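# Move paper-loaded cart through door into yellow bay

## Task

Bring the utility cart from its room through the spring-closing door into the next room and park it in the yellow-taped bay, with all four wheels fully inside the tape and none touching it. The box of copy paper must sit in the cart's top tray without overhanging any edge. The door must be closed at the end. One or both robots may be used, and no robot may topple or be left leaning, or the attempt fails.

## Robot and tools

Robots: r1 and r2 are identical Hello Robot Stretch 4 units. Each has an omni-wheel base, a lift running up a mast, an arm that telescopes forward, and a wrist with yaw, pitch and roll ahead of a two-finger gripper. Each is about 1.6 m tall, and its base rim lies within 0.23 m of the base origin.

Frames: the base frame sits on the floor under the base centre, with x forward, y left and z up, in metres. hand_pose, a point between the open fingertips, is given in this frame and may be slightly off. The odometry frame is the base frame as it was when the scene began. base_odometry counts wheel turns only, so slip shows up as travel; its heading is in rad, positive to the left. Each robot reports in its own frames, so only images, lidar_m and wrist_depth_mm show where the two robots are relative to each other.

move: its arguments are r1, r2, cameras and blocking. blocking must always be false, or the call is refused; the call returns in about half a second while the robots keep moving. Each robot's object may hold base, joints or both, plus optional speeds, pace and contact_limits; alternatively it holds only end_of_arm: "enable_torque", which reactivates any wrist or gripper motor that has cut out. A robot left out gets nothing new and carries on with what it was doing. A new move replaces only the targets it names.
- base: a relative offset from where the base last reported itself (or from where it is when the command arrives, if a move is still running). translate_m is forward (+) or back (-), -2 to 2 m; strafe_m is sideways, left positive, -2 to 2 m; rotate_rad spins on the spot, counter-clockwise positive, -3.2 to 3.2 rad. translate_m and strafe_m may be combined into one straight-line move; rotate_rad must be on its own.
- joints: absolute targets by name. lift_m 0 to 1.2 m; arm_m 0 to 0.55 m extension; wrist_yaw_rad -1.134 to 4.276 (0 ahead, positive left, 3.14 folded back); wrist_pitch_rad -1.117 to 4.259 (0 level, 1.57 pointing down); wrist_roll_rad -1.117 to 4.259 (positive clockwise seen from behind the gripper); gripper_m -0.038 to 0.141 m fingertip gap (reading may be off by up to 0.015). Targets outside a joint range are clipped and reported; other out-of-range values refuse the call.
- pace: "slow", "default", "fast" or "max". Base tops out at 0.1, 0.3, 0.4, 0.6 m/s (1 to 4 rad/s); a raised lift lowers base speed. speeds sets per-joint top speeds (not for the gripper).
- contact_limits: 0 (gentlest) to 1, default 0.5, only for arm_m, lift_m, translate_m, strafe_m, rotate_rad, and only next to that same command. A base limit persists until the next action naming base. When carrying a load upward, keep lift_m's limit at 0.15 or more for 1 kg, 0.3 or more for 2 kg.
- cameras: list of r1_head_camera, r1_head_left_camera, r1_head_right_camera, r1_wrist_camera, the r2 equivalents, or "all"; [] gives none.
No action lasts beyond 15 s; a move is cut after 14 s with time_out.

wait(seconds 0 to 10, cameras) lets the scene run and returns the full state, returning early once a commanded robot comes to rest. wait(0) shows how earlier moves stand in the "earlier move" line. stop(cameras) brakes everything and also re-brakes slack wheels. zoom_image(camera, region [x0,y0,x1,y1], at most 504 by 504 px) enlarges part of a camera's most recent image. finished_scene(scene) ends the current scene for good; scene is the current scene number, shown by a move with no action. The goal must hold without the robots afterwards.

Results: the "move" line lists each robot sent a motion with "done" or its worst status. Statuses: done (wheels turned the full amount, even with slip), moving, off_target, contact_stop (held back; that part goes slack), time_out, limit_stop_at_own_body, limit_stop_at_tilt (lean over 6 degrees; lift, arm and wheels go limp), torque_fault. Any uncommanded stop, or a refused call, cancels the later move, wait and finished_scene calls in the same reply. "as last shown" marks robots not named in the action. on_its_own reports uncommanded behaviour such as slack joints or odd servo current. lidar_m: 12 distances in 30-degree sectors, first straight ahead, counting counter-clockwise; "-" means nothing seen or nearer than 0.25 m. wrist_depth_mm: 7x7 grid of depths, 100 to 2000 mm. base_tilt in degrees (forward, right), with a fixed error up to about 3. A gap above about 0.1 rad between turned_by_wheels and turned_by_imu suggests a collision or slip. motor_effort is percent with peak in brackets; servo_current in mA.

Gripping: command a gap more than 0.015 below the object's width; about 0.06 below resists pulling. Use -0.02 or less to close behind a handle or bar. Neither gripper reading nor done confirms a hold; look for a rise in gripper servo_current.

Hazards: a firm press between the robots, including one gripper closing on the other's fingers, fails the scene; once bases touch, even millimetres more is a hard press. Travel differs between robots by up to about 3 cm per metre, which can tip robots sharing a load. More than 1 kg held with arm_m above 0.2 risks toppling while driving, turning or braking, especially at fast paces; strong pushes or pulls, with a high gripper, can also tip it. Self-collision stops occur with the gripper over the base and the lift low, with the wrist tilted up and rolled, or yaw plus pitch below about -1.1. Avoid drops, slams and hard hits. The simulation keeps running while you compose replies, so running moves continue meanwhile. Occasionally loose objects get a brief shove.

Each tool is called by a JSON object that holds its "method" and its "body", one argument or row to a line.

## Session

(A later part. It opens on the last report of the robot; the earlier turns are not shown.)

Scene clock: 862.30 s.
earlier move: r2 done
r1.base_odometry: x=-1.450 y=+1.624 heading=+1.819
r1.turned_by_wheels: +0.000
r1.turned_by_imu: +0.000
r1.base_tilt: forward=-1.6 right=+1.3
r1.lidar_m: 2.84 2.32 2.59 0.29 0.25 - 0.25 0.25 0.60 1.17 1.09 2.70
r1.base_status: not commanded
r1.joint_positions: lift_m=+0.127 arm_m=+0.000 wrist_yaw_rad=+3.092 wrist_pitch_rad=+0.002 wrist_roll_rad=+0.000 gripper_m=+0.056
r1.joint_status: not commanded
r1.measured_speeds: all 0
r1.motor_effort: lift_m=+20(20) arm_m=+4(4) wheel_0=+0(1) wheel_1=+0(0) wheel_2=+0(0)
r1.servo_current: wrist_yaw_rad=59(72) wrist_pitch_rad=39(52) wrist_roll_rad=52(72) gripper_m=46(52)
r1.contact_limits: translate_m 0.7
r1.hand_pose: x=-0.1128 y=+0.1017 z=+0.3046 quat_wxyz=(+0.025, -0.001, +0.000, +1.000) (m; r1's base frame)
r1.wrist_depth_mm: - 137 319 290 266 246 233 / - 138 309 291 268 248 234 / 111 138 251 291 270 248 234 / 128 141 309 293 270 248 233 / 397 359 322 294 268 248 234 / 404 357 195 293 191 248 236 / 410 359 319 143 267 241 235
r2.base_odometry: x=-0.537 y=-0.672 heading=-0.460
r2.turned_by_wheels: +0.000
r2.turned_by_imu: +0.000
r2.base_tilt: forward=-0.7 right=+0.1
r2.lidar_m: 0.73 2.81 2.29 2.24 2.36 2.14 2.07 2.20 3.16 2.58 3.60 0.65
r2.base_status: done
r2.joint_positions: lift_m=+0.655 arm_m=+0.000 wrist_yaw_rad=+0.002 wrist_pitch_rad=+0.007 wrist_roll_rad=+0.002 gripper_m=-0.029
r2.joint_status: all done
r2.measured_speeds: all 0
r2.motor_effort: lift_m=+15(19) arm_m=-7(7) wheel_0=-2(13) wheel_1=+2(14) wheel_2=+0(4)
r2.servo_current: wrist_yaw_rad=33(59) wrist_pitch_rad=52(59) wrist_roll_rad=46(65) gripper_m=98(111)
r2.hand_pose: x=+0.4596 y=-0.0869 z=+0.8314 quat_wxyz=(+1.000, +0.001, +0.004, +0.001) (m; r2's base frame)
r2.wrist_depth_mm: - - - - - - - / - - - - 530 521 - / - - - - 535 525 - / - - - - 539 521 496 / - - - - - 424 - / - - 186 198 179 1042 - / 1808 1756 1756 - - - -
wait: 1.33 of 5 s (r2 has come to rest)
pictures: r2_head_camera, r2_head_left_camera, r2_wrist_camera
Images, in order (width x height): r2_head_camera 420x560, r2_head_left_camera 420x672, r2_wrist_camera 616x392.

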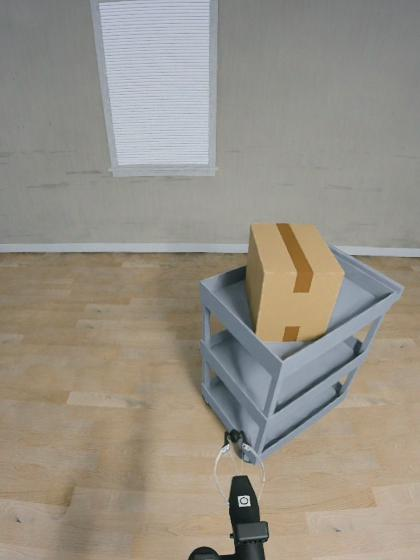

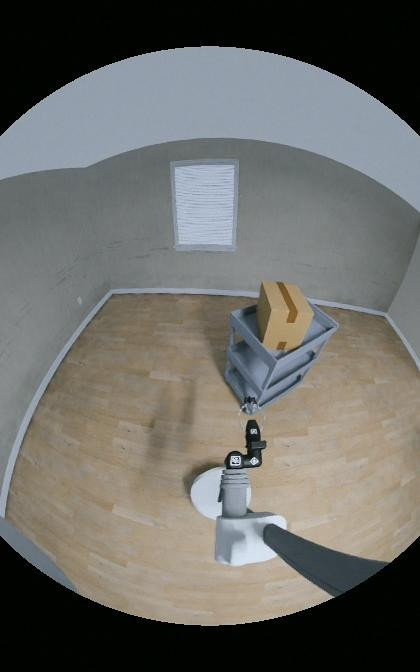

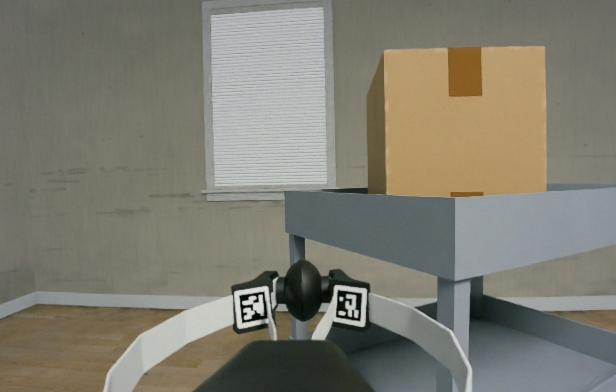

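{"method": "move", "body": {
  "blocking": false,
  "r2": {"base":{"strafe_m":-0.36}}
}}

{"method": "wait", "body": {
  "seconds": 3
}}

{"method": "move", "body": {
  "blocking": false,
  "r2": {"base":{"translate_m":0.7},"pace":"slow"}
}}

{"method": "wait", "body": {
  "seconds": 8,
  "cameras": ["r2_head_camera","r2_head_left_camera","r2_wrist_camera"]
}}

Scene clock: 877.93 s.
move: r2 moving
r1: as last shown
r1.base_tilt: forward=-1.5 right=+1.3
r1.lidar_m: 2.83 2.29 2.55 0.33 0.25 - 0.25 0.26 0.61 1.14 1.11 2.69
r1.motor_effort: lift_m=+20(20) arm_m=+4(4) wheel_0=+0(0) wheel_1=+0(0) wheel_2=+0(0)
r1.servo_current: wrist_yaw_rad=59(72) wrist_pitch_rad=46(46) wrist_roll_rad=52(65) gripper_m=39(46)
r1.contact_limits: translate_m 0.7
r1.wrist_depth_mm: - 137 319 289 266 247 232 / - 137 310 290 267 247 233 / 111 138 252 293 268 247 235 / 128 142 307 294 268 248 232 / 399 357 322 293 270 249 233 / 404 359 196 296 191 249 235 / 410 362 320 143 267 240 236
r2.base_odometry: x=-0.553 y=-0.704 heading=-0.460
r2.turned_by_wheels: +0.000
r2.turned_by_imu: +0.000
r2.base_tilt: forward=-0.6 right=+0.1
r2.lidar_m: 0.68 2.82 2.34 2.26 2.41 2.14 2.05 2.19 3.12 2.53 3.62 0.66
r2.base_status: strafe_m moving
r2.joint_positions: lift_m=+0.655 arm_m=+0.000 wrist_yaw_rad=+0.002 wrist_pitch_rad=+0.007 wrist_roll_rad=+0.002 gripper_m=-0.029
r2.joint_status: not commanded
r2.measured_speeds: translate_m=+0.001 strafe_m=-0.142 rotate_rad=-0.006 lift_m=+0.000 arm_m=+0.000 wrist_yaw_rad=+0.000 wrist_pitch_rad=+0.000 wrist_roll_rad=+0.000
r2.motor_effort: lift_m=+15(15) arm_m=-7(7) wheel_0=+8(11) wheel_1=-11(11) wheel_2=+0(1)
r2.servo_current: wrist_yaw_rad=39(52) wrist_pitch_rad=52(59) wrist_roll_rad=46(52) gripper_m=117(117)
r2.hand_pose: x=+0.4596 y=-0.0869 z=+0.8314 quat_wxyz=(+1.000, +0.001, +0.004, +0.001) (m; r2's base frame)
r2.wrist_depth_mm: - - - - - - - / - - - - 525 521 - / - - - - 535 525 - / - - - - 535 469 525 / - - - - 399 439 - / - - 186 199 178 - - / 1808 1756 1808 - - - -

Scene clock: 879.97 s.
earlier move: r2 done
r1.base_odometry: x=-1.450 y=+1.624 heading=+1.819
r1.turned_by_wheels: +0.000
r1.turned_by_imu: +0.000
r1.base_tilt: forward=-1.5 right=+1.3
r1.lidar_m: 2.82 2.30 2.24 0.33 0.25 - 0.25 0.26 0.60 1.17 1.12 2.69
r1.base_status: not commanded
r1.joint_positions: lift_m=+0.127 arm_m=+0.000 wrist_yaw_rad=+3.092 wrist_pitch_rad=+0.002 wrist_roll_rad=+0.000 gripper_m=+0.056
r1.joint_status: not commanded
r1.measured_speeds: all 0
r1.motor_effort: lift_m=+20(20) arm_m=+4(4) wheel_0=+0(1) wheel_1=+0(0) wheel_2=+0(0)
r1.servo_current: wrist_yaw_rad=59(72) wrist_pitch_rad=33(52) wrist_roll_rad=39(72) gripper_m=46(46)
r1.contact_limits: translate_m 0.7
r1.hand_pose: x=-0.1128 y=+0.1017 z=+0.3046 quat_wxyz=(+0.025, -0.001, +0.000, +1.000) (m; r1's base frame)
r1.wrist_depth_mm: - 137 319 289 266 247 233 / - 137 312 294 267 246 233 / 111 138 253 291 267 247 233 / 129 141 309 291 267 248 233 / 397 357 322 294 268 248 233 / 407 362 195 294 191 249 235 / 407 359 319 143 267 242 235
r2.base_odometry: x=-0.697 y=-0.995 heading=-0.460
r2.turned_by_wheels: +0.000
r2.turned_by_imu: +0.000
r2.base_tilt: forward=-0.7 right=+0.0
r2.lidar_m: 0.64 0.83 2.63 2.59 2.74 2.14 2.07 2.22 3.20 2.22 3.38 0.85
r2.base_status: done
r2.joint_positions: lift_m=+0.655 arm_m=+0.000 wrist_yaw_rad=+0.002 wrist_pitch_rad=+0.007 wrist_roll_rad=+0.002 gripper_m=-0.029
r2.joint_status: not commanded
r2.measured_speeds: all 0
r2.motor_effort: lift_m=+15(15) arm_m=-7(7) wheel_0=+1(13) wheel_1=-2(12) wheel_2=+0(2)
r2.servo_current: wrist_yaw_rad=46(59) wrist_pitch_rad=46(59) wrist_roll_rad=46(59) gripper_m=111(117)
r2.hand_pose: x=+0.4596 y=-0.0869 z=+0.8313 quat_wxyz=(+1.000, +0.001, +0.004, +0.001) (m; r2's base frame)
r2.wrist_depth_mm: - - - - - - - / - - 535 - - - - / - - 544 831 - - - / - - 535 539 - - - / - 427 462 500 - - - / - - 187 198 179 - - / 1808 1708 - - - - 1808
wait: 2.03 of 3 s (r2 has come to rest)

Scene clock: 880.47 s.
move: r2 moving
r1: as last shown
r1.lidar_m: 2.85 2.31 2.21 0.30 0.25 - 0.25 0.25 0.62 1.17 1.12 2.69
r1.motor_effort: lift_m=+20(20) arm_m=+4(4) wheel_0=+0(0) wheel_1=+0(0) wheel_2=+0(0)
r1.servo_current: wrist_yaw_rad=72(72) wrist_pitch_rad=39(46) wrist_roll_rad=59(59) gripper_m=39(46)
r1.contact_limits: translate_m 0.7
r1.wrist_depth_mm: - 137 319 290 267 246 233 / - 137 312 291 266 247 234 / 111 138 252 290 267 248 234 / 128 141 307 293 268 248 232 / 397 357 322 293 268 249 233 / 407 357 195 294 191 250 235 / 410 359 319 143 267 240 235
r2.base_odometry: x=-0.686 y=-1.000 heading=-0.460
r2.turned_by_wheels: +0.000
r2.turned_by_imu: +0.000
r2.base_tilt: forward=-0.7 right=+0.1
r2.lidar_m: 0.60 0.83 2.68 2.60 2.76 2.16 2.10 2.25 3.18 2.22 3.42 0.85
r2.base_status: translate_m moving
r2.joint_positions: lift_m=+0.655 arm_m=+0.000 wrist_yaw_rad=+0.002 wrist_pitch_rad=+0.007 wrist_roll_rad=+0.002 gripper_m=-0.029
r2.joint_status: not commanded
r2.measured_speeds: translate_m=+0.049 strafe_m=+0.000 rotate_rad=+0.000 lift_m=+0.000 arm_m=+0.000 wrist_yaw_rad=+0.000 wrist_pitch_rad=+0.000 wrist_roll_rad=+0.000
r2.motor_effort: lift_m=+15(15) arm_m=-7(7) wheel_0=+5(9) wheel_1=+6(7) wheel_2=-9(11)
r2.servo_current: wrist_yaw_rad=46(59) wrist_pitch_rad=52(59) wrist_roll_rad=46(59) gripper_m=104(111)
r2.hand_pose: x=+0.4596 y=-0.0869 z=+0.8313 quat_wxyz=(+1.000, +0.001, +0.004, +0.001) (m; r2's base frame)
r2.wrist_depth_mm: - - - - - - - / - - 525 - - - - / - - 525 820 - - - / - 539 530 530 585 - - / - 418 445 488 - - - / - - 186 198 179 - - / 1808 1708 - - - - 1756

Scene clock: 888.27 s.
earlier move: r2 done
r1.base_odometry: x=-1.450 y=+1.624 heading=+1.819
r1.turned_by_wheels: +0.000
r1.turned_by_imu: +0.000
r1.base_tilt: forward=-1.6 right=+1.3
r1.lidar_m: 2.80 2.38 2.41 0.32 0.25 - 0.25 0.25 0.64 1.16 1.14 2.70
r1.base_status: not commanded
r1.joint_positions: lift_m=+0.127 arm_m=+0.000 wrist_yaw_rad=+3.092 wrist_pitch_rad=+0.002 wrist_roll_rad=+0.000 gripper_m=+0.056
r1.joint_status: not commanded
r1.measured_speeds: all 0
r1.motor_effort: lift_m=+20(20) arm_m=+4(4) wheel_0=+0(1) wheel_1=+0(0) wheel_2=+0(0)
r1.servo_current: wrist_yaw_rad=46(72) wrist_pitch_rad=39(52) wrist_roll_rad=46(72) gripper_m=46(52)
r1.contact_limits: translate_m 0.7
r1.hand_pose: x=-0.1128 y=+0.1017 z=+0.3046 quat_wxyz=(+0.025, -0.001, +0.000, +1.000) (m; r1's base frame)
r1.wrist_depth_mm: - 137 320 290 267 246 233 / - 137 312 293 267 247 233 / 111 138 253 291 270 247 235 / 128 142 307 293 270 248 233 / 397 359 322 293 270 249 233 / 407 362 195 294 191 249 235 / 407 357 322 143 266 241 236
r2.base_odometry: x=-0.070 y=-1.305 heading=-0.460
r2.turned_by_wheels: +0.000
r2.turned_by_imu: -0.001
r2.base_tilt: forward=-0.7 right=+0.0
r2.lidar_m: 0.37 0.40 2.62 2.55 2.70 2.88 2.79 2.97 2.39 3.24 2.64 0.52
r2.base_status: done
r2.joint_positions: lift_m=+0.655 arm_m=+0.000 wrist_yaw_rad=-0.004 wrist_pitch_rad=+0.007 wrist_roll_rad=+0.002 gripper_m=-0.029
r2.joint_status: not commanded
r2.measured_speeds: all 0
r2.motor_effort: lift_m=+15(15) arm_m=+5(7) wheel_0=+3(12) wheel_1=+3(8) wheel_2=-7(16)
r2.servo_current: wrist_yaw_rad=59(72) wrist_pitch_rad=46(59) wrist_roll_rad=46(59) gripper_m=85(111)
r2.hand_pose: x=+0.4589 y=-0.0885 z=+0.8314 quat_wxyz=(+1.000, +0.001, +0.004, -0.002) (m; r2's base frame)
r2.wrist_depth_mm: 287 278 265 322 - - - / 290 278 267 319 - - - / 290 281 268 315 - - - / 296 282 272 267 273 304 336 / 185 198 216 234 262 293 330 / 185 196 185 200 180 - - / 186 193 - - - - -
wait: 7.80 of 8 s (r2 has come to rest)
pictures: r2_head_camera, r2_head_left_camera, r2_wrist_camera
Images, in order (width x height): r2_head_camera 420x560, r2_head_left_camera 420x672, r2_wrist_camera 616x392.

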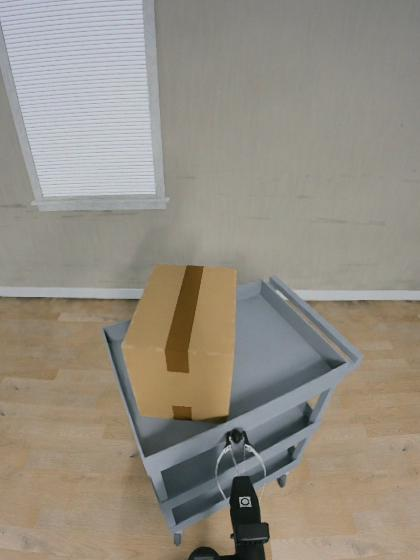

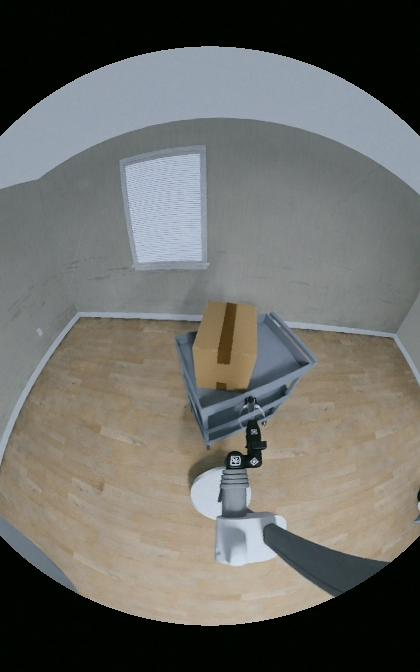

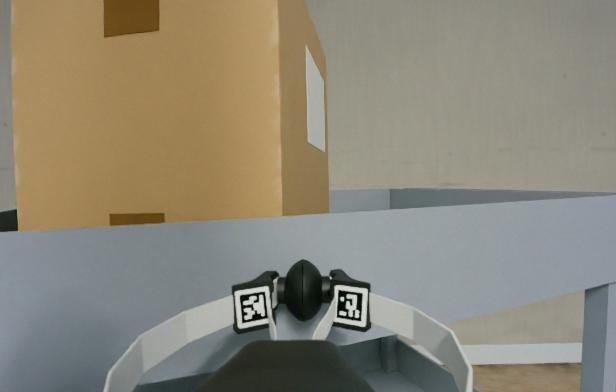

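{"method": "move", "body": {
  "blocking": false,
  "r2": {"base":{"translate_m":-0.12}}
}}

{"method": "wait", "body": {
  "seconds": 2
}}

{"method": "move", "body": {
  "blocking": false,
  "r2": {"base":{"strafe_m":0.2}}
}}

{"method": "wait", "body": {
  "seconds": 2
}}

{"method": "move", "body": {
  "blocking": false,
  "r2": {"base":{"translate_m":0.4},"pace":"slow"}
}}

{"method": "wait", "body": {
  "seconds": 6,
  "cameras": ["r2_head_camera","r2_head_left_camera"]
}}

Scene clock: 906.40 s.
move: r2 moving
r1: as last shown
r1.lidar_m: 2.84 2.36 2.41 0.30 0.25 - 0.25 0.25 0.60 1.15 1.13 2.70
r1.servo_current: wrist_yaw_rad=46(59) wrist_pitch_rad=46(46) wrist_roll_rad=46(59) gripper_m=39(46)
r1.contact_limits: translate_m 0.7
r1.wrist_depth_mm: - 137 317 290 265 246 234 / - 137 312 290 267 248 233 / 111 138 253 291 268 248 234 / 128 142 309 293 268 249 234 / 397 359 320 296 268 249 233 / 404 359 196 294 191 248 236 / 404 359 320 143 267 242 236
r2.base_odometry: x=-0.098 y=-1.292 heading=-0.461
r2.turned_by_wheels: +0.000
r2.turned_by_imu: +0.000
r2.base_tilt: forward=-0.7 right=+0.1
r2.lidar_m: 0.41 0.41 2.63 2.55 2.74 2.85 2.77 2.93 2.39 3.23 2.74 0.55
r2.base_status: translate_m moving
r2.joint_positions: lift_m=+0.655 arm_m=+0.000 wrist_yaw_rad=-0.003 wrist_pitch_rad=+0.007 wrist_roll_rad=+0.002 gripper_m=-0.029
r2.joint_status: not commanded
r2.measured_speeds: translate_m=-0.122 strafe_m=+0.000 rotate_rad=-0.001 lift_m=+0.000 arm_m=+0.000 wrist_yaw_rad=+0.000 wrist_pitch_rad=+0.000 wrist_roll_rad=+0.000
r2.motor_effort: lift_m=+15(15) arm_m=+5(5) wheel_0=-8(9) wheel_1=-7(8) wheel_2=+13(13)
r2.servo_current: wrist_yaw_rad=52(52) wrist_pitch_rad=46(52) wrist_roll_rad=46(59) gripper_m=85(91)
r2.hand_pose: x=+0.4590 y=-0.0882 z=+0.8314 quat_wxyz=(+1.000, +0.001, +0.004, -0.001) (m; r2's base frame)
r2.wrist_depth_mm: 319 304 290 319 - - - / 320 307 296 315 - - - / 320 309 297 312 - - - / 325 314 297 291 290 324 364 / 203 220 238 254 287 322 351 / 205 221 186 198 179 - - / - - - - - - -

Scene clock: 907.57 s.
earlier move: r2 done
r1.base_odometry: x=-1.450 y=+1.624 heading=+1.819
r1.turned_by_wheels: +0.000
r1.turned_by_imu: +0.000
r1.base_tilt: forward=-1.5 right=+1.3
r1.lidar_m: 2.80 2.37 2.34 0.30 0.25 - 0.25 0.26 0.60 1.14 1.13 2.71
r1.base_status: not commanded
r1.joint_positions: lift_m=+0.127 arm_m=+0.000 wrist_yaw_rad=+3.092 wrist_pitch_rad=+0.002 wrist_roll_rad=+0.000 gripper_m=+0.056
r1.joint_status: not commanded
r1.measured_speeds: all 0
r1.motor_effort: lift_m=+20(20) arm_m=+4(4) wheel_0=+0(1) wheel_1=+0(0) wheel_2=+0(0)
r1.servo_current: wrist_yaw_rad=72(72) wrist_pitch_rad=46(52) wrist_roll_rad=59(72) gripper_m=33(46)
r1.contact_limits: translate_m 0.7
r1.hand_pose: x=-0.1128 y=+0.1017 z=+0.3046 quat_wxyz=(+0.025, -0.001, +0.000, +1.000) (m; r1's base frame)
r1.wrist_depth_mm: - 137 319 290 266 246 233 / - 137 310 290 267 247 234 / 111 138 252 291 268 247 234 / 129 142 309 291 268 248 232 / 397 359 320 293 268 248 232 / 404 359 196 296 191 249 235 / 407 357 322 143 266 240 236
r2.base_odometry: x=-0.177 y=-1.252 heading=-0.461
r2.turned_by_wheels: +0.000
r2.turned_by_imu: +0.000
r2.base_tilt: forward=-0.7 right=+0.0
r2.lidar_m: 0.50 0.58 2.63 2.57 2.71 2.74 2.68 2.81 2.30 2.39 2.83 0.62
r2.base_status: done
r2.joint_positions: lift_m=+0.655 arm_m=+0.000 wrist_yaw_rad=-0.003 wrist_pitch_rad=+0.007 wrist_roll_rad=+0.002 gripper_m=-0.029
r2.joint_status: not commanded
r2.measured_speeds: all 0
r2.motor_effort: lift_m=+15(15) arm_m=+5(5) wheel_0=-3(9) wheel_1=-3(8) wheel_2=+3(13)
r2.servo_current: wrist_yaw_rad=52(59) wrist_pitch_rad=52(52) wrist_roll_rad=46(59) gripper_m=85(98)
r2.hand_pose: x=+0.4590 y=-0.0882 z=+0.8314 quat_wxyz=(+1.000, +0.001, +0.004, -0.001) (m; r2's base frame)
r2.wrist_depth_mm: - 404 387 379 - - - / - 404 387 394 - - - / - 410 389 392 - - - / - 407 394 387 394 436 488 / 279 296 325 349 392 439 492 / 283 294 184 199 171 - 508 / 1863 - - - - - 508
wait: 1.17 of 2 s (r2 has come to rest)

Scene clock: 908.07 s.
move: r2 moving
r1: as last shown
r1.lidar_m: 2.80 2.36 2.39 0.30 0.25 - 0.25 0.27 0.63 1.19 1.12 2.69
r1.servo_current: wrist_yaw_rad=39(72) wrist_pitch_rad=39(46) wrist_roll_rad=46(59) gripper_m=46(46)
r1.contact_limits: translate_m 0.7
r1.wrist_depth_mm: - 137 320 290 267 246 233 / - 137 310 291 267 247 233 / 111 138 253 291 267 248 234 / 128 142 307 293 267 248 230 / 397 357 322 293 268 249 233 / 407 359 195 294 191 249 235 / 413 362 319 143 266 241 236
r2.base_odometry: x=-0.161 y=-1.220 heading=-0.461
r2.turned_by_wheels: +0.000
r2.turned_by_imu: +0.000
r2.base_tilt: forward=-0.7 right=+0.0
r2.lidar_m: 0.49 0.82 2.58 2.52 2.67 2.74 2.68 2.82 2.37 2.37 2.80 0.62
r2.base_status: strafe_m moving
r2.joint_positions: lift_m=+0.655 arm_m=+0.000 wrist_yaw_rad=-0.003 wrist_pitch_rad=+0.007 wrist_roll_rad=+0.002 gripper_m=-0.029
r2.joint_status: not commanded
r2.measured_speeds: translate_m=+0.001 strafe_m=+0.141 rotate_rad=-0.006 lift_m=+0.000 arm_m=+0.000 wrist_yaw_rad=+0.000 wrist_pitch_rad=+0.000 wrist_roll_rad=+0.000
r2.motor_effort: lift_m=+15(15) arm_m=+5(5) wheel_0=-5(13) wheel_1=+10(12) wheel_2=-1(2)
r2.servo_current: wrist_yaw_rad=46(59) wrist_pitch_rad=52(59) wrist_roll_rad=46(46) gripper_m=85(91)
r2.hand_pose: x=+0.4590 y=-0.0882 z=+0.8314 quat_wxyz=(+1.000, +0.001, +0.004, -0.001) (m; r2's base frame)
r2.wrist_depth_mm: - 1863 392 377 - - - / - 410 394 384 - - - / - 415 399 384 - - - / - 413 397 382 379 421 469 / - 286 312 336 377 418 480 / - 287 183 198 171 - 500 / 1756 - - - - - 508

Scene clock: 909.53 s.
earlier move: r2 done
r1.base_odometry: x=-1.450 y=+1.624 heading=+1.819
r1.turned_by_wheels: +0.000
r1.turned_by_imu: +0.000
r1.base_tilt: forward=-1.5 right=+1.3
r1.lidar_m: 2.81 2.48 2.52 0.33 0.25 - 0.25 0.26 0.64 1.14 1.14 2.71
r1.base_status: not commanded
r1.joint_positions: lift_m=+0.127 arm_m=+0.000 wrist_yaw_rad=+3.092 wrist_pitch_rad=+0.002 wrist_roll_rad=+0.000 gripper_m=+0.056
r1.joint_status: not commanded
r1.measured_speeds: all 0
r1.motor_effort: lift_m=+20(20) arm_m=+4(4) wheel_0=+0(1) wheel_1=+0(0) wheel_2=+0(0)
r1.servo_current: wrist_yaw_rad=26(72) wrist_pitch_rad=46(52) wrist_roll_rad=52(65) gripper_m=39(46)
r1.contact_limits: translate_m 0.7
r1.hand_pose: x=-0.1128 y=+0.1017 z=+0.3046 quat_wxyz=(+0.025, -0.001, +0.000, +1.000) (m; r1's base frame)
r1.wrist_depth_mm: - 137 319 291 267 247 233 / - 137 310 291 267 246 234 / 111 138 253 291 268 248 236 / 128 142 306 291 267 248 231 / 399 355 320 294 270 248 233 / 407 359 195 294 191 248 236 / 413 359 320 143 267 240 235
r2.base_odometry: x=-0.088 y=-1.073 heading=-0.461
r2.turned_by_wheels: +0.000
r2.turned_by_imu: +0.000
r2.base_tilt: forward=-0.7 right=+0.1
r2.lidar_m: 0.50 2.20 2.42 2.36 2.52 2.73 2.66 2.83 2.53 2.60 2.85 0.53
r2.base_status: done
r2.joint_positions: lift_m=+0.655 arm_m=+0.000 wrist_yaw_rad=-0.003 wrist_pitch_rad=+0.007 wrist_roll_rad=+0.002 gripper_m=-0.029
r2.joint_status: not commanded
r2.measured_speeds: all 0
r2.motor_effort: lift_m=+15(15) arm_m=+5(5) wheel_0=-2(14) wheel_1=+0(12) wheel_2=+0(2)
r2.servo_current: wrist_yaw_rad=46(65) wrist_pitch_rad=39(59) wrist_roll_rad=46(65) gripper_m=85(91)
r2.hand_pose: x=+0.4590 y=-0.0882 z=+0.8314 quat_wxyz=(+1.000, +0.001, +0.004, -0.001) (m; r2's base frame)
r2.wrist_depth_mm: - 1921 1863 399 382 370 - / - 1863 1808 402 384 373 - / - 1921 1808 404 387 377 - / - - 1863 402 387 345 373 / - - - 266 296 329 366 / - - 182 198 179 - - / 1863 1756 1661 - - - -
wait: 1.47 of 2 s (r2 has come to rest)

Scene clock: 910.03 s.
move: r2 moving
r1: as last shown
r1.lidar_m: 2.83 2.49 2.54 0.30 0.25 - 0.25 0.26 0.61 1.15 1.13 2.70
r1.servo_current: wrist_yaw_rad=33(65) wrist_pitch_rad=39(46) wrist_roll_rad=46(65) gripper_m=39(46)
r1.contact_limits: translate_m 0.7
r1.wrist_depth_mm: - 137 319 289 267 247 233 / - 137 309 293 267 247 234 / 111 138 252 291 270 246 235 / 128 142 309 293 270 248 232 / 394 357 322 293 270 247 233 / 407 359 195 296 191 248 236 / 407 359 319 143 267 241 235
r2.base_odometry: x=-0.077 y=-1.078 heading=-0.460
r2.turned_by_wheels: +0.000
r2.turned_by_imu: +0.000
r2.base_tilt: forward=-0.7 right=+0.0
r2.lidar_m: 0.49 2.18 2.45 2.36 2.50 2.75 2.67 2.84 2.55 2.61 2.84 0.54
r2.base_status: translate_m moving
r2.joint_positions: lift_m=+0.655 arm_m=+0.000 wrist_yaw_rad=-0.003 wrist_pitch_rad=+0.007 wrist_roll_rad=+0.002 gripper_m=-0.029
r2.joint_status: not commanded
r2.measured_speeds: translate_m=+0.047 strafe_m=+0.000 rotate_rad=+0.000 lift_m=+0.000 arm_m=+0.000 wrist_yaw_rad=+0.000 wrist_pitch_rad=+0.000 wrist_roll_rad=+0.000
r2.motor_effort: lift_m=+15(15) arm_m=+5(5) wheel_0=+6(9) wheel_1=+6(6) wheel_2=-9(10)
r2.servo_current: wrist_yaw_rad=46(59) wrist_pitch_rad=46(46) wrist_roll_rad=39(59) gripper_m=78(91)
r2.hand_pose: x=+0.4590 y=-0.0882 z=+0.8314 quat_wxyz=(+1.000, +0.001, +0.004, -0.001) (m; r2's base frame)
r2.wrist_depth_mm: - 1863 1808 387 370 359 - / - 1808 1808 389 377 362 - / - 1921 1808 392 375 366 - / - - 1863 392 375 330 - / - - - 255 285 315 345 / - - 182 199 179 - - / 1808 1618 1576 - - - -

Scene clock: 914.83 s.
earlier move: r2 done
r1.base_odometry: x=-1.450 y=+1.624 heading=+1.819
r1.turned_by_wheels: +0.000
r1.turned_by_imu: +0.000
r1.base_tilt: forward=-1.5 right=+1.3
r1.lidar_m: 2.81 2.61 5.02 0.31 0.25 - 0.25 0.26 0.61 1.20 1.14 2.69
r1.base_status: not commanded
r1.joint_positions: lift_m=+0.127 arm_m=+0.000 wrist_yaw_rad=+3.092 wrist_pitch_rad=+0.002 wrist_roll_rad=+0.000 gripper_m=+0.056
r1.joint_status: not commanded
r1.measured_speeds: all 0
r1.motor_effort: lift_m=+20(20) arm_m=+4(4) wheel_0=+0(1) wheel_1=+0(0) wheel_2=+0(0)
r1.servo_current: wrist_yaw_rad=59(72) wrist_pitch_rad=46(52) wrist_roll_rad=52(72) gripper_m=46(52)
r1.contact_limits: translate_m 0.7
r1.hand_pose: x=-0.1128 y=+0.1017 z=+0.3046 quat_wxyz=(+0.025, -0.001, +0.000, +1.000) (m; r1's base frame)
r1.wrist_depth_mm: - 137 319 291 266 247 232 / - 137 310 290 267 248 234 / 111 138 253 294 268 247 233 / 128 142 307 291 267 248 232 / 399 355 320 294 268 248 232 / 407 359 195 293 191 249 236 / 410 359 320 143 267 240 235
r2.base_odometry: x=+0.270 y=-1.251 heading=-0.461
r2.turned_by_wheels: +0.000
r2.turned_by_imu: +0.001
r2.base_tilt: forward=-0.7 right=+0.1
r2.lidar_m: 0.46 1.75 2.43 2.34 2.48 3.15 3.05 3.26 2.66 3.46 0.80 0.49
r2.base_status: done
r2.joint_positions: lift_m=+0.655 arm_m=+0.000 wrist_yaw_rad=-0.003 wrist_pitch_rad=+0.007 wrist_roll_rad=+0.002 gripper_m=-0.029
r2.joint_status: not commanded
r2.measured_speeds: all 0
r2.motor_effort: lift_m=+15(15) arm_m=+5(5) wheel_0=+4(11) wheel_1=+3(10) wheel_2=-5(16)
r2.servo_current: wrist_yaw_rad=46(65) wrist_pitch_rad=46(59) wrist_roll_rad=59(59) gripper_m=91(98)
r2.hand_pose: x=+0.4590 y=-0.0882 z=+0.8315 quat_wxyz=(+1.000, +0.001, +0.003, -0.001) (m; r2's base frame)
r2.wrist_depth_mm: - 1464 1464 364 334 307 - / - 1499 1464 366 334 309 - / - 1464 1464 368 340 314 - / - 1499 1464 366 336 314 267 / - - - 231 243 255 267 / - - 183 199 181 257 - / - - - - - - 741
wait: 4.80 of 6 s (r2 has come to rest)
pictures: r2_head_camera, r2_head_left_camera
Images, in order (width x height): r2_head_camera 420x560, r2_head_left_camera 420x672.

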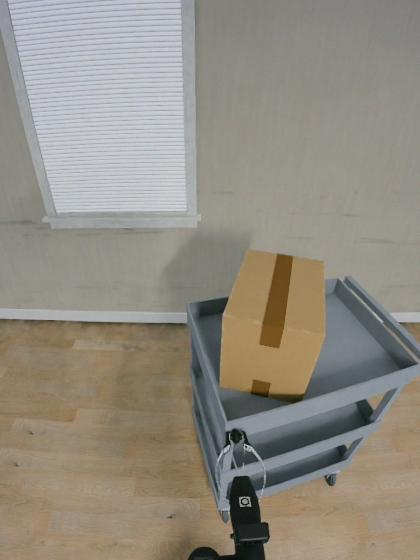

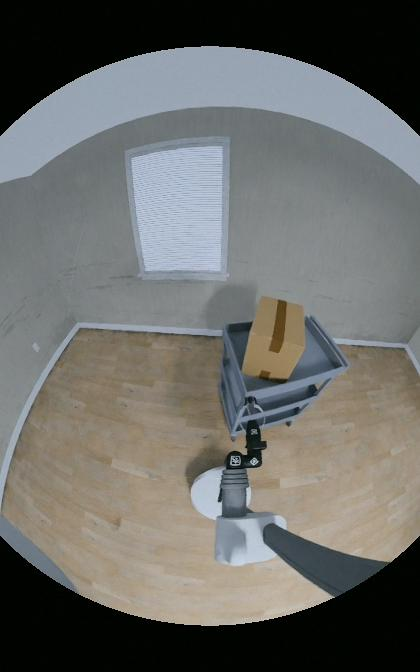

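{"method": "move", "body": {
  "blocking": false,
  "r2": {"base":{"translate_m":0.18},"pace":"slow"}
}}

{"method": "wait", "body": {
  "seconds": 3,
  "cameras": ["r2_head_camera","r2_wrist_camera","r2_head_right_camera","r2_head_left_camera"]
}}

Scene clock: 936.60 s.
move: r2 moving
r1: as last shown
r1.lidar_m: 2.82 2.63 5.03 0.32 0.25 - 0.25 0.26 0.61 1.15 1.12 2.68
r1.servo_current: wrist_yaw_rad=46(52) wrist_pitch_rad=39(52) wrist_roll_rad=39(59) gripper_m=39(46)
r1.contact_limits: translate_m 0.7
r1.wrist_depth_mm: - 137 319 290 267 246 232 / - 137 312 291 268 246 233 / 111 138 254 293 266 248 233 / 128 142 309 293 268 247 232 / 397 357 322 294 268 249 233 / 407 357 195 294 191 249 236 / 410 359 320 143 266 240 235
r2.base_odometry: x=+0.281 y=-1.256 heading=-0.460
r2.turned_by_wheels: +0.000
r2.turned_by_imu: +0.001
r2.base_tilt: forward=-0.7 right=+0.1
r2.lidar_m: 0.45 1.74 2.41 2.34 2.49 3.15 3.09 3.24 2.67 3.45 0.81 0.48
r2.base_status: translate_m moving
r2.joint_positions: lift_m=+0.655 arm_m=+0.000 wrist_yaw_rad=-0.003 wrist_pitch_rad=+0.007 wrist_roll_rad=+0.002 gripper_m=-0.029
r2.joint_status: not commanded
r2.measured_speeds: translate_m=+0.049 strafe_m=+0.000 rotate_rad=+0.002 lift_m=+0.000 arm_m=+0.000 wrist_yaw_rad=+0.000 wrist_pitch_rad=+0.000 wrist_roll_rad=+0.000
r2.motor_effort: lift_m=+15(15) arm_m=+5(5) wheel_0=+7(7) wheel_1=+6(7) wheel_2=-10(12)
r2.servo_current: wrist_yaw_rad=52(52) wrist_pitch_rad=46(52) wrist_roll_rad=52(59) gripper_m=91(91)
r2.hand_pose: x=+0.4590 y=-0.0882 z=+0.8315 quat_wxyz=(+1.000, +0.001, +0.003, -0.001) (m; r2's base frame)
r2.wrist_depth_mm: - 1464 1430 362 332 306 - / - 1499 1430 366 336 309 - / - 1464 1499 366 340 312 - / - 1499 1499 366 336 312 266 / - - - 232 242 254 265 / - - 182 198 181 256 268 / - - - - - - 741

Scene clock: 939.17 s.
earlier move: r2 done
r1.base_odometry: x=-1.450 y=+1.624 heading=+1.819
r1.turned_by_wheels: +0.000
r1.turned_by_imu: +0.000
r1.base_tilt: forward=-1.5 right=+1.3
r1.lidar_m: 2.80 2.68 5.02 0.31 0.25 - 0.25 0.25 0.62 1.19 1.11 2.68
r1.base_status: not commanded
r1.joint_positions: lift_m=+0.127 arm_m=+0.000 wrist_yaw_rad=+3.092 wrist_pitch_rad=+0.002 wrist_roll_rad=+0.000 gripper_m=+0.056
r1.joint_status: not commanded
r1.measured_speeds: all 0
r1.motor_effort: lift_m=+20(20) arm_m=+4(4) wheel_0=+0(1) wheel_1=+0(1) wheel_2=+0(0)
r1.servo_current: wrist_yaw_rad=72(72) wrist_pitch_rad=39(52) wrist_roll_rad=46(65) gripper_m=39(46)
r1.contact_limits: translate_m 0.7
r1.hand_pose: x=-0.1128 y=+0.1017 z=+0.3046 quat_wxyz=(+0.025, -0.001, +0.000, +1.000) (m; r1's base frame)
r1.wrist_depth_mm: - 137 317 291 266 247 233 / - 137 312 291 268 248 232 / 111 138 254 293 267 247 234 / 128 142 309 291 268 248 232 / 399 357 322 293 270 248 233 / 404 357 196 294 191 248 235 / 410 357 320 143 266 242 235
r2.base_odometry: x=+0.431 y=-1.331 heading=-0.460
r2.turned_by_wheels: +0.000
r2.turned_by_imu: +0.000
r2.base_tilt: forward=-0.7 right=+0.0
r2.lidar_m: 0.47 1.57 2.27 2.32 2.46 3.35 3.24 3.42 2.72 3.45 0.75 0.48
r2.base_status: done
r2.joint_positions: lift_m=+0.655 arm_m=+0.000 wrist_yaw_rad=-0.003 wrist_pitch_rad=+0.007 wrist_roll_rad=+0.002 gripper_m=-0.029
r2.joint_status: not commanded
r2.measured_speeds: all 0
r2.motor_effort: lift_m=+15(15) arm_m=+5(5) wheel_0=+3(9) wheel_1=+4(8) wheel_2=-6(12)
r2.servo_current: wrist_yaw_rad=52(59) wrist_pitch_rad=46(59) wrist_roll_rad=46(65) gripper_m=91(91)
r2.hand_pose: x=+0.4590 y=-0.0882 z=+0.8315 quat_wxyz=(+1.000, +0.001, +0.003, -0.001) (m; r2's base frame)
r2.wrist_depth_mm: 1308 1308 1281 366 325 294 - / 1336 1308 1281 366 330 297 281 / 1336 1336 1281 370 330 300 285 / - 1308 1281 366 329 297 281 / - - - 231 237 242 247 / - - 183 199 179 243 249 / - - - - - - -
wait: 2.57 of 3 s (r2 has come to rest)
pictures: r2_head_camera, r2_head_left_camera, r2_head_right_camera, r2_wrist_camera
Images, in order (width x height): r2_head_camera 420x560, r2_head_left_camera 420x672, r2_head_right_camera 420x672, r2_wrist_camera 616x392.

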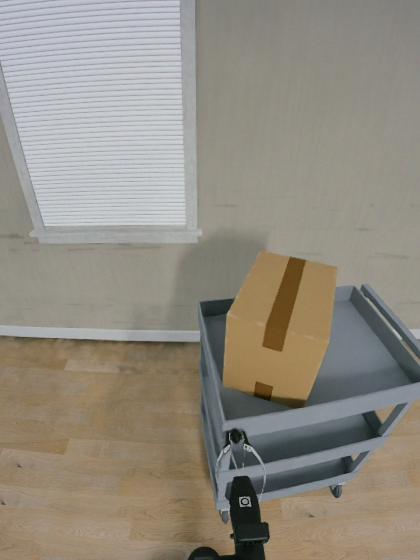

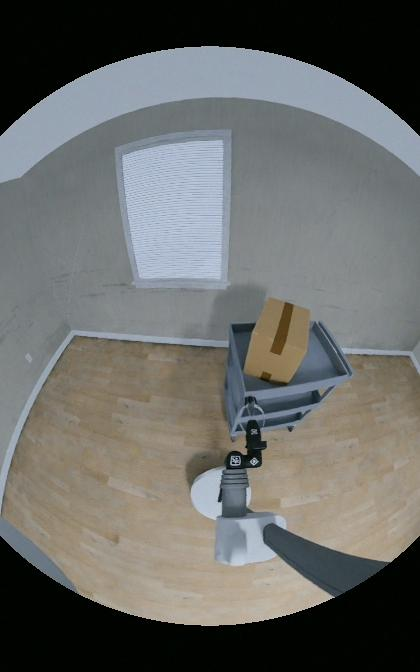

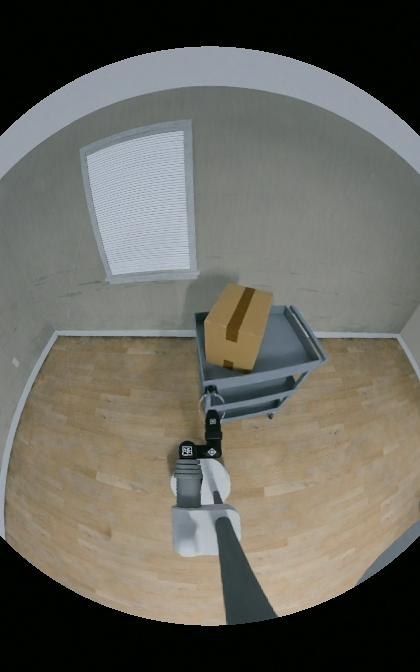

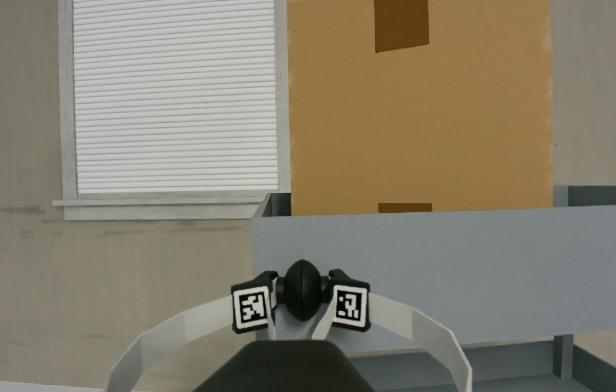

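{"method": "move", "body": {
  "blocking": false,
  "r2": {"base":{"translate_m":-0.03,"strafe_m":-0.06},"pace":"default"}
}}

{"method": "wait", "body": {
  "seconds": 3
}}

{"method": "move", "body": {
  "blocking": false,
  "r2": {"base":{"translate_m":0.34,"strafe_m":-0.02},"pace":"slow"}
}}

{"method": "wait", "body": {
  "seconds": 5,
  "cameras": ["r2_head_camera","r2_head_right_camera","r2_wrist_camera"]
}}

Scene clock: 947.23 s.
move: r2 moving
r1: as last shown
r1.lidar_m: 2.81 2.66 5.03 0.31 0.25 - 0.25 0.25 0.64 1.14 1.13 2.68
r1.motor_effort: lift_m=+20(20) arm_m=+4(4) wheel_0=+0(0) wheel_1=+0(0) wheel_2=+0(0)
r1.servo_current: wrist_yaw_rad=52(65) wrist_pitch_rad=39(46) wrist_roll_rad=52(59) gripper_m=39(39)
r1.contact_limits: translate_m 0.7
r1.wrist_depth_mm: - 137 320 291 266 246 232 / - 138 312 291 268 247 233 / 111 138 252 291 267 247 234 / 128 142 309 294 268 247 233 / 399 355 322 293 268 249 233 / 407 359 195 294 191 250 236 / 407 362 319 143 267 241 235
r2.base_odometry: x=+0.406 y=-1.349 heading=-0.460
r2.turned_by_wheels: +0.000
r2.turned_by_imu: +0.001
r2.base_tilt: forward=-0.7 right=+0.0
r2.lidar_m: 0.47 1.61 2.36 2.36 2.50 3.32 3.25 3.40 2.73 3.44 0.76 0.52
r2.base_status: translate_m moving; strafe_m moving
r2.joint_positions: lift_m=+0.655 arm_m=+0.000 wrist_yaw_rad=-0.003 wrist_pitch_rad=+0.007 wrist_roll_rad=+0.002 gripper_m=-0.029
r2.joint_status: not commanded
r2.measured_speeds: translate_m=-0.056 strafe_m=-0.107 rotate_rad=-0.001 lift_m=+0.000 arm_m=+0.000 wrist_yaw_rad=+0.000 wrist_pitch_rad=+0.000 wrist_roll_rad=+0.000
r2.motor_effort: lift_m=+15(15) arm_m=+5(5) wheel_0=+9(9) wheel_1=-11(11) wheel_2=+9(9)
r2.servo_current: wrist_yaw_rad=46(46) wrist_pitch_rad=46(52) wrist_roll_rad=46(59) gripper_m=91(91)
r2.hand_pose: x=+0.4590 y=-0.0882 z=+0.8315 quat_wxyz=(+1.000, +0.001, +0.003, -0.001) (m; r2's base frame)
r2.wrist_depth_mm: 1366 1336 1281 366 327 298 - / 1366 1336 1281 368 329 298 - / 1336 1308 1336 373 334 303 - / - 1366 1336 370 330 301 260 / - - 244 246 252 256 259 / - - 182 198 181 257 263 / - - - - - - -

Scene clock: 948.07 s.
earlier move: r2 done
r1.base_odometry: x=-1.450 y=+1.624 heading=+1.819
r1.turned_by_wheels: +0.000
r1.turned_by_imu: +0.000
r1.base_tilt: forward=-1.6 right=+1.3
r1.lidar_m: 2.79 2.66 5.01 0.30 0.25 - 0.25 0.25 0.60 1.16 1.11 2.68
r1.base_status: not commanded
r1.joint_positions: lift_m=+0.127 arm_m=+0.000 wrist_yaw_rad=+3.092 wrist_pitch_rad=+0.002 wrist_roll_rad=+0.000 gripper_m=+0.056
r1.joint_status: not commanded
r1.measured_speeds: all 0
r1.motor_effort: lift_m=+20(20) arm_m=+4(4) wheel_0=+0(1) wheel_1=+0(0) wheel_2=+0(0)
r1.servo_current: wrist_yaw_rad=33(72) wrist_pitch_rad=46(52) wrist_roll_rad=59(72) gripper_m=39(46)
r1.contact_limits: translate_m 0.7
r1.hand_pose: x=-0.1128 y=+0.1017 z=+0.3046 quat_wxyz=(+0.025, -0.001, +0.000, +1.000) (m; r1's base frame)
r1.wrist_depth_mm: - 137 319 290 267 248 233 / - 137 310 290 267 247 232 / 111 138 252 290 267 248 234 / 128 142 307 293 268 249 233 / 397 357 322 293 268 248 232 / 407 359 195 294 191 248 236 / 410 359 319 143 268 241 236
r2.base_odometry: x=+0.377 y=-1.371 heading=-0.460
r2.turned_by_wheels: +0.000
r2.turned_by_imu: +0.000
r2.base_tilt: forward=-0.7 right=+0.1
r2.lidar_m: 0.46 1.59 2.34 2.39 2.54 3.31 3.23 3.38 2.68 3.38 0.81 0.51
r2.base_status: done
r2.joint_positions: lift_m=+0.655 arm_m=+0.000 wrist_yaw_rad=-0.003 wrist_pitch_rad=+0.007 wrist_roll_rad=+0.002 gripper_m=-0.029
r2.joint_status: not commanded
r2.measured_speeds: all 0
r2.motor_effort: lift_m=+15(15) arm_m=+5(5) wheel_0=+3(9) wheel_1=-1(11) wheel_2=+4(9)
r2.servo_current: wrist_yaw_rad=46(52) wrist_pitch_rad=46(52) wrist_roll_rad=39(59) gripper_m=85(91)
r2.hand_pose: x=+0.4590 y=-0.0882 z=+0.8315 quat_wxyz=(+1.000, +0.001, +0.003, -0.001) (m; r2's base frame)
r2.wrist_depth_mm: 1336 1366 1308 368 329 - - / 1336 1336 1308 373 330 312 - / 1366 1366 1336 375 334 314 - / 1336 1366 410 370 330 283 283 / - - 263 267 274 281 286 / - - 186 198 179 281 - / - - - - - - 715
wait: 0.83 of 3 s (r2 has come to rest)

Scene clock: 948.57 s.
move: r2 moving
r1: as last shown
r1.base_tilt: forward=-1.5 right=+1.3
r1.lidar_m: 2.83 2.67 5.04 0.31 0.25 - 0.25 0.27 0.60 1.17 1.10 2.69
r1.servo_current: wrist_yaw_rad=59(65) wrist_pitch_rad=46(46) wrist_roll_rad=52(59) gripper_m=46(46)
r1.contact_limits: translate_m 0.7
r1.wrist_depth_mm: - 137 320 291 267 246 232 / - 138 310 293 268 248 234 / 111 138 252 293 268 249 234 / 128 141 307 293 270 248 232 / 397 359 320 293 270 248 232 / 407 362 196 294 191 250 236 / 410 362 320 143 268 241 236
r2.base_odometry: x=+0.388 y=-1.377 heading=-0.460
r2.turned_by_wheels: +0.000
r2.turned_by_imu: +0.000
r2.base_tilt: forward=-0.7 right=+0.1
r2.lidar_m: 0.48 1.58 2.32 2.39 2.52 3.30 3.25 3.36 2.67 3.40 0.76 0.52
r2.base_status: translate_m moving; strafe_m moving
r2.joint_positions: lift_m=+0.655 arm_m=+0.000 wrist_yaw_rad=-0.003 wrist_pitch_rad=+0.007 wrist_roll_rad=+0.002 gripper_m=-0.029
r2.joint_status: not commanded
r2.measured_speeds: translate_m=+0.047 strafe_m=-0.003 rotate_rad=-0.001 lift_m=+0.000 arm_m=+0.000 wrist_yaw_rad=+0.000 wrist_pitch_rad=+0.000 wrist_roll_rad=+0.000
r2.motor_effort: lift_m=+15(15) arm_m=+5(5) wheel_0=+9(9) wheel_1=+4(5) wheel_2=-10(10)
r2.servo_current: wrist_yaw_rad=52(52) wrist_pitch_rad=46(52) wrist_roll_rad=46(52) gripper_m=85(91)
r2.hand_pose: x=+0.4590 y=-0.0882 z=+0.8315 quat_wxyz=(+1.000, +0.001, +0.003, -0.001) (m; r2's base frame)
r2.wrist_depth_mm: 1336 1366 1308 353 320 - - / 1366 1308 1281 357 320 301 - / 1336 1366 1308 362 324 304 - / 1366 1336 397 357 322 270 273 / - - 252 255 263 268 273 / - - 186 198 179 271 - / - - - - - - 715

Scene clock: 952.77 s.
earlier move: r2 done
r1.base_odometry: x=-1.450 y=+1.624 heading=+1.819
r1.turned_by_wheels: +0.000
r1.turned_by_imu: +0.000
r1.base_tilt: forward=-1.6 right=+1.3
r1.lidar_m: 2.83 2.83 5.03 0.33 0.25 - 0.25 0.25 0.62 1.17 1.14 2.71
r1.base_status: not commanded
r1.joint_positions: lift_m=+0.127 arm_m=+0.000 wrist_yaw_rad=+3.092 wrist_pitch_rad=+0.002 wrist_roll_rad=+0.000 gripper_m=+0.056
r1.joint_status: not commanded
r1.measured_speeds: all 0
r1.motor_effort: lift_m=+20(20) arm_m=+4(4) wheel_0=+0(1) wheel_1=+0(0) wheel_2=+0(0)
r1.servo_current: wrist_yaw_rad=46(72) wrist_pitch_rad=39(59) wrist_roll_rad=59(72) gripper_m=46(52)
r1.contact_limits: translate_m 0.7
r1.hand_pose: x=-0.1128 y=+0.1017 z=+0.3046 quat_wxyz=(+0.025, -0.001, +0.000, +1.000) (m; r1's base frame)
r1.wrist_depth_mm: - 137 319 291 265 246 232 / - 138 310 291 267 247 233 / 111 138 252 291 268 248 234 / 129 142 310 294 268 247 233 / 397 357 322 293 268 248 233 / 407 359 195 293 191 248 236 / 407 359 319 143 267 240 235
r2.base_odometry: x=+0.673 y=-1.540 heading=-0.460
r2.turned_by_wheels: +0.000
r2.turned_by_imu: +0.001
r2.base_tilt: forward=-0.7 right=+0.1
r2.lidar_m: 0.45 1.25 1.82 2.38 2.54 3.65 3.64 3.77 2.84 3.42 0.61 0.46
r2.base_status: done
r2.joint_positions: lift_m=+0.655 arm_m=+0.000 wrist_yaw_rad=-0.002 wrist_pitch_rad=+0.007 wrist_roll_rad=+0.002 gripper_m=-0.029
r2.joint_status: not commanded
r2.measured_speeds: all 0
r2.motor_effort: lift_m=+15(15) arm_m=+5(5) wheel_0=+5(12) wheel_1=+5(8) wheel_2=-7(16)
r2.servo_current: wrist_yaw_rad=52(59) wrist_pitch_rad=46(52) wrist_roll_rad=39(59) gripper_m=85(91)
r2.hand_pose: x=+0.4590 y=-0.0881 z=+0.8315 quat_wxyz=(+1.000, +0.001, +0.003, -0.001) (m; r2's base frame)
r2.wrist_depth_mm: 1025 1008 976 320 272 312 - / 1008 991 976 325 274 312 - / 1025 1008 991 325 277 312 - / 1042 1008 382 320 272 312 627 / - 245 239 232 225 218 214 / - 247 186 199 180 220 216 / - - - - - - -
wait: 4.20 of 5 s (r2 has come to rest)
pictures: r2_head_camera, r2_head_right_camera, r2_wrist_camera
Images, in order (width x height): r2_head_camera 420x560, r2_head_right_camera 420x672, r2_wrist_camera 616x392.

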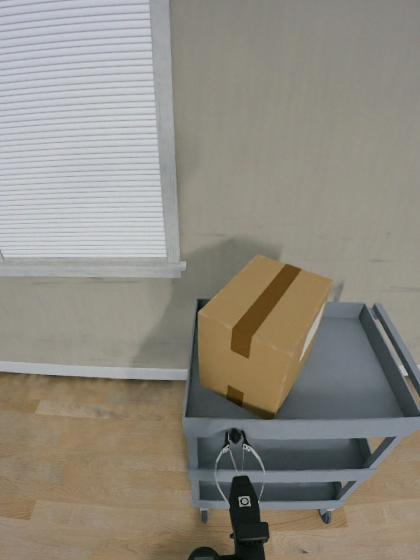

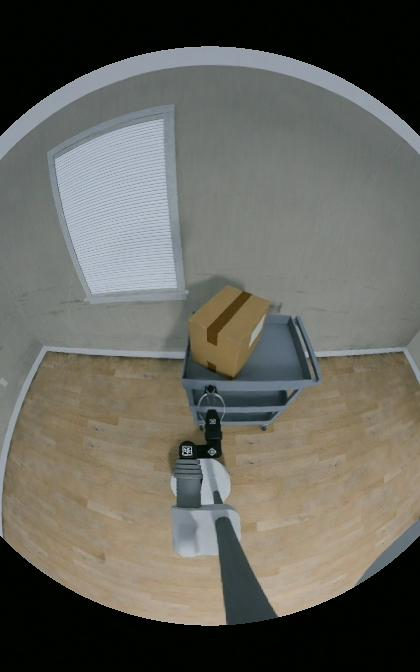

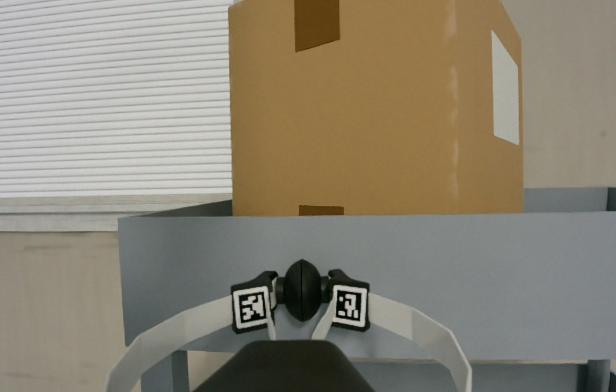

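{"method": "move", "body": {
  "blocking": false,
  "r2": {"base":{"translate_m":0.18,"strafe_m":0.0},"pace":"slow"}
}}

{"method": "wait", "body": {
  "seconds": 4,
  "cameras": ["r2_head_camera","r2_head_right_camera","r2_wrist_camera","r1_head_camera","r1_head_left_camera"]
}}

Scene clock: 962.93 s.
move: r2 moving
r1: as last shown
r1.base_tilt: forward=-1.5 right=+1.3
r1.lidar_m: 2.81 2.81 5.03 0.29 0.25 - 0.25 0.25 0.62 1.20 1.15 2.68
r1.servo_current: wrist_yaw_rad=39(65) wrist_pitch_rad=46(46) wrist_roll_rad=39(52) gripper_m=46(46)
r1.contact_limits: translate_m 0.7
r1.wrist_depth_mm: - 137 320 289 266 246 232 / - 138 309 290 267 247 233 / 111 138 252 291 267 248 234 / 128 141 307 291 268 249 232 / 397 357 322 293 268 249 233 / 407 359 195 293 191 249 235 / 410 359 322 143 267 241 236
r2.base_odometry: x=+0.684 y=-1.545 heading=-0.460
r2.turned_by_wheels: +0.000
r2.turned_by_imu: +0.001
r2.base_tilt: forward=-0.7 right=+0.1
r2.lidar_m: 0.44 1.23 1.79 2.40 2.55 3.64 3.63 3.76 2.87 3.40 0.59 0.47
r2.base_status: translate_m moving; strafe_m moving
r2.joint_positions: lift_m=+0.655 arm_m=+0.000 wrist_yaw_rad=-0.002 wrist_pitch_rad=+0.007 wrist_roll_rad=+0.002 gripper_m=-0.029
r2.joint_status: not commanded
r2.measured_speeds: translate_m=+0.048 strafe_m=+0.000 rotate_rad=-0.003 lift_m=+0.000 arm_m=+0.000 wrist_yaw_rad=+0.000 wrist_pitch_rad=+0.000 wrist_roll_rad=+0.000
r2.motor_effort: lift_m=+15(15) arm_m=+4(5) wheel_0=+5(10) wheel_1=+5(9) wheel_2=-11(13)
r2.servo_current: wrist_yaw_rad=46(65) wrist_pitch_rad=46(52) wrist_roll_rad=46(59) gripper_m=91(91)
r2.hand_pose: x=+0.4590 y=-0.0881 z=+0.8315 quat_wxyz=(+1.000, +0.001, +0.003, -0.001) (m; r2's base frame)
r2.wrist_depth_mm: 991 991 960 322 271 312 - / 1008 991 960 325 273 309 - / 1025 1008 960 329 277 309 - / 1008 1008 379 322 271 307 621 / - 246 240 231 225 217 213 / - 248 186 200 182 219 215 / - - - - - - -

Scene clock: 965.50 s.
earlier move: r2 done
r1.base_odometry: x=-1.450 y=+1.624 heading=+1.819
r1.turned_by_wheels: +0.000
r1.turned_by_imu: +0.000
r1.base_tilt: forward=-1.6 right=+1.3
r1.lidar_m: 2.82 2.90 5.03 0.30 0.25 - 0.25 0.25 0.61 1.16 1.10 2.68
r1.base_status: not commanded
r1.joint_positions: lift_m=+0.127 arm_m=+0.000 wrist_yaw_rad=+3.092 wrist_pitch_rad=+0.002 wrist_roll_rad=+0.000 gripper_m=+0.056
r1.joint_status: not commanded
r1.measured_speeds: all 0
r1.motor_effort: lift_m=+20(20) arm_m=+4(4) wheel_0=+0(1) wheel_1=+0(1) wheel_2=+0(0)
r1.servo_current: wrist_yaw_rad=39(72) wrist_pitch_rad=46(52) wrist_roll_rad=39(72) gripper_m=46(46)
r1.contact_limits: translate_m 0.7
r1.hand_pose: x=-0.1128 y=+0.1017 z=+0.3046 quat_wxyz=(+0.025, -0.001, +0.000, +1.000) (m; r1's base frame)
r1.wrist_depth_mm: - 137 319 291 267 247 233 / - 137 310 291 267 246 233 / 111 138 253 293 267 248 234 / 128 142 307 291 267 248 232 / 399 357 322 293 268 250 233 / 407 359 196 294 191 248 235 / 407 359 320 143 268 242 236
r2.base_odometry: x=+0.834 y=-1.619 heading=-0.460
r2.turned_by_wheels: +0.000
r2.turned_by_imu: +0.001
r2.base_tilt: forward=-0.7 right=+0.0
r2.lidar_m: 0.46 1.04 1.53 2.38 2.56 3.64 3.82 3.95 2.96 3.36 0.58 0.45
r2.base_status: done
r2.joint_positions: lift_m=+0.655 arm_m=+0.000 wrist_yaw_rad=-0.002 wrist_pitch_rad=+0.007 wrist_roll_rad=+0.002 gripper_m=-0.029
r2.joint_status: not commanded
r2.measured_speeds: all 0
r2.motor_effort: lift_m=+15(15) arm_m=+4(5) wheel_0=+4(12) wheel_1=+5(9) wheel_2=-5(13)
r2.servo_current: wrist_yaw_rad=46(65) wrist_pitch_rad=46(59) wrist_roll_rad=46(59) gripper_m=91(91)
r2.hand_pose: x=+0.4590 y=-0.0881 z=+0.8315 quat_wxyz=(+1.000, +0.001, +0.003, -0.001) (m; r2's base frame)
r2.wrist_depth_mm: 809 820 798 327 264 266 - / 842 809 809 332 268 267 402 / 831 831 798 334 272 268 402 / 842 831 809 327 266 253 407 / - 258 247 229 219 206 197 / - 262 186 200 181 207 200 / - - - - - - -
wait: 2.57 of 4 s (r2 has come to rest)
pictures: r1_head_camera, r1_head_left_camera, r2_head_camera, r2_head_right_camera, r2_wrist_camera
Images, in order (width x height): r1_head_camera 420x560, r1_head_left_camera 420x672, r2_head_camera 420x560, r2_head_right_camera 420x672, r2_wrist_camera 616x392.

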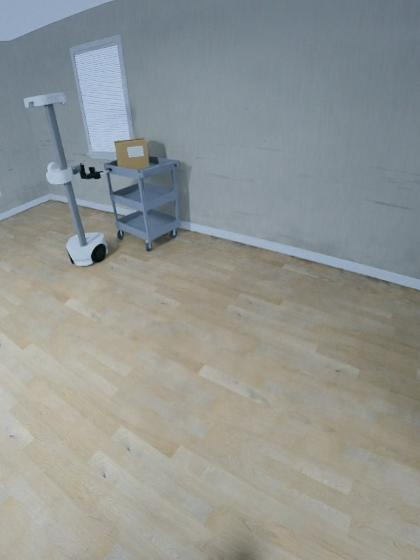

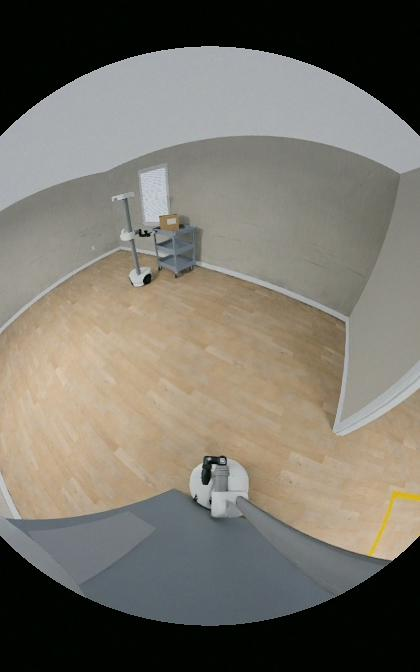

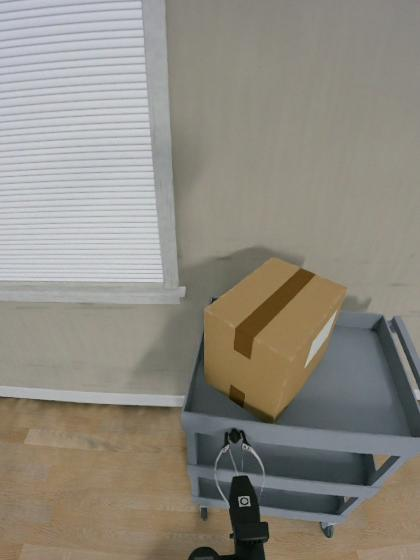

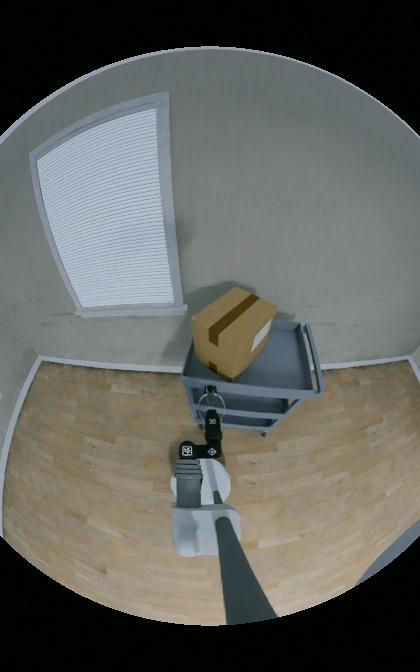

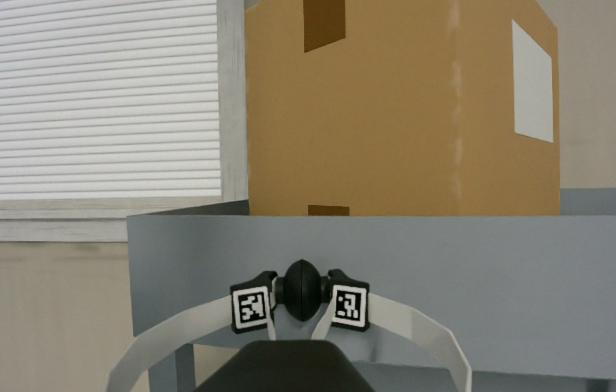

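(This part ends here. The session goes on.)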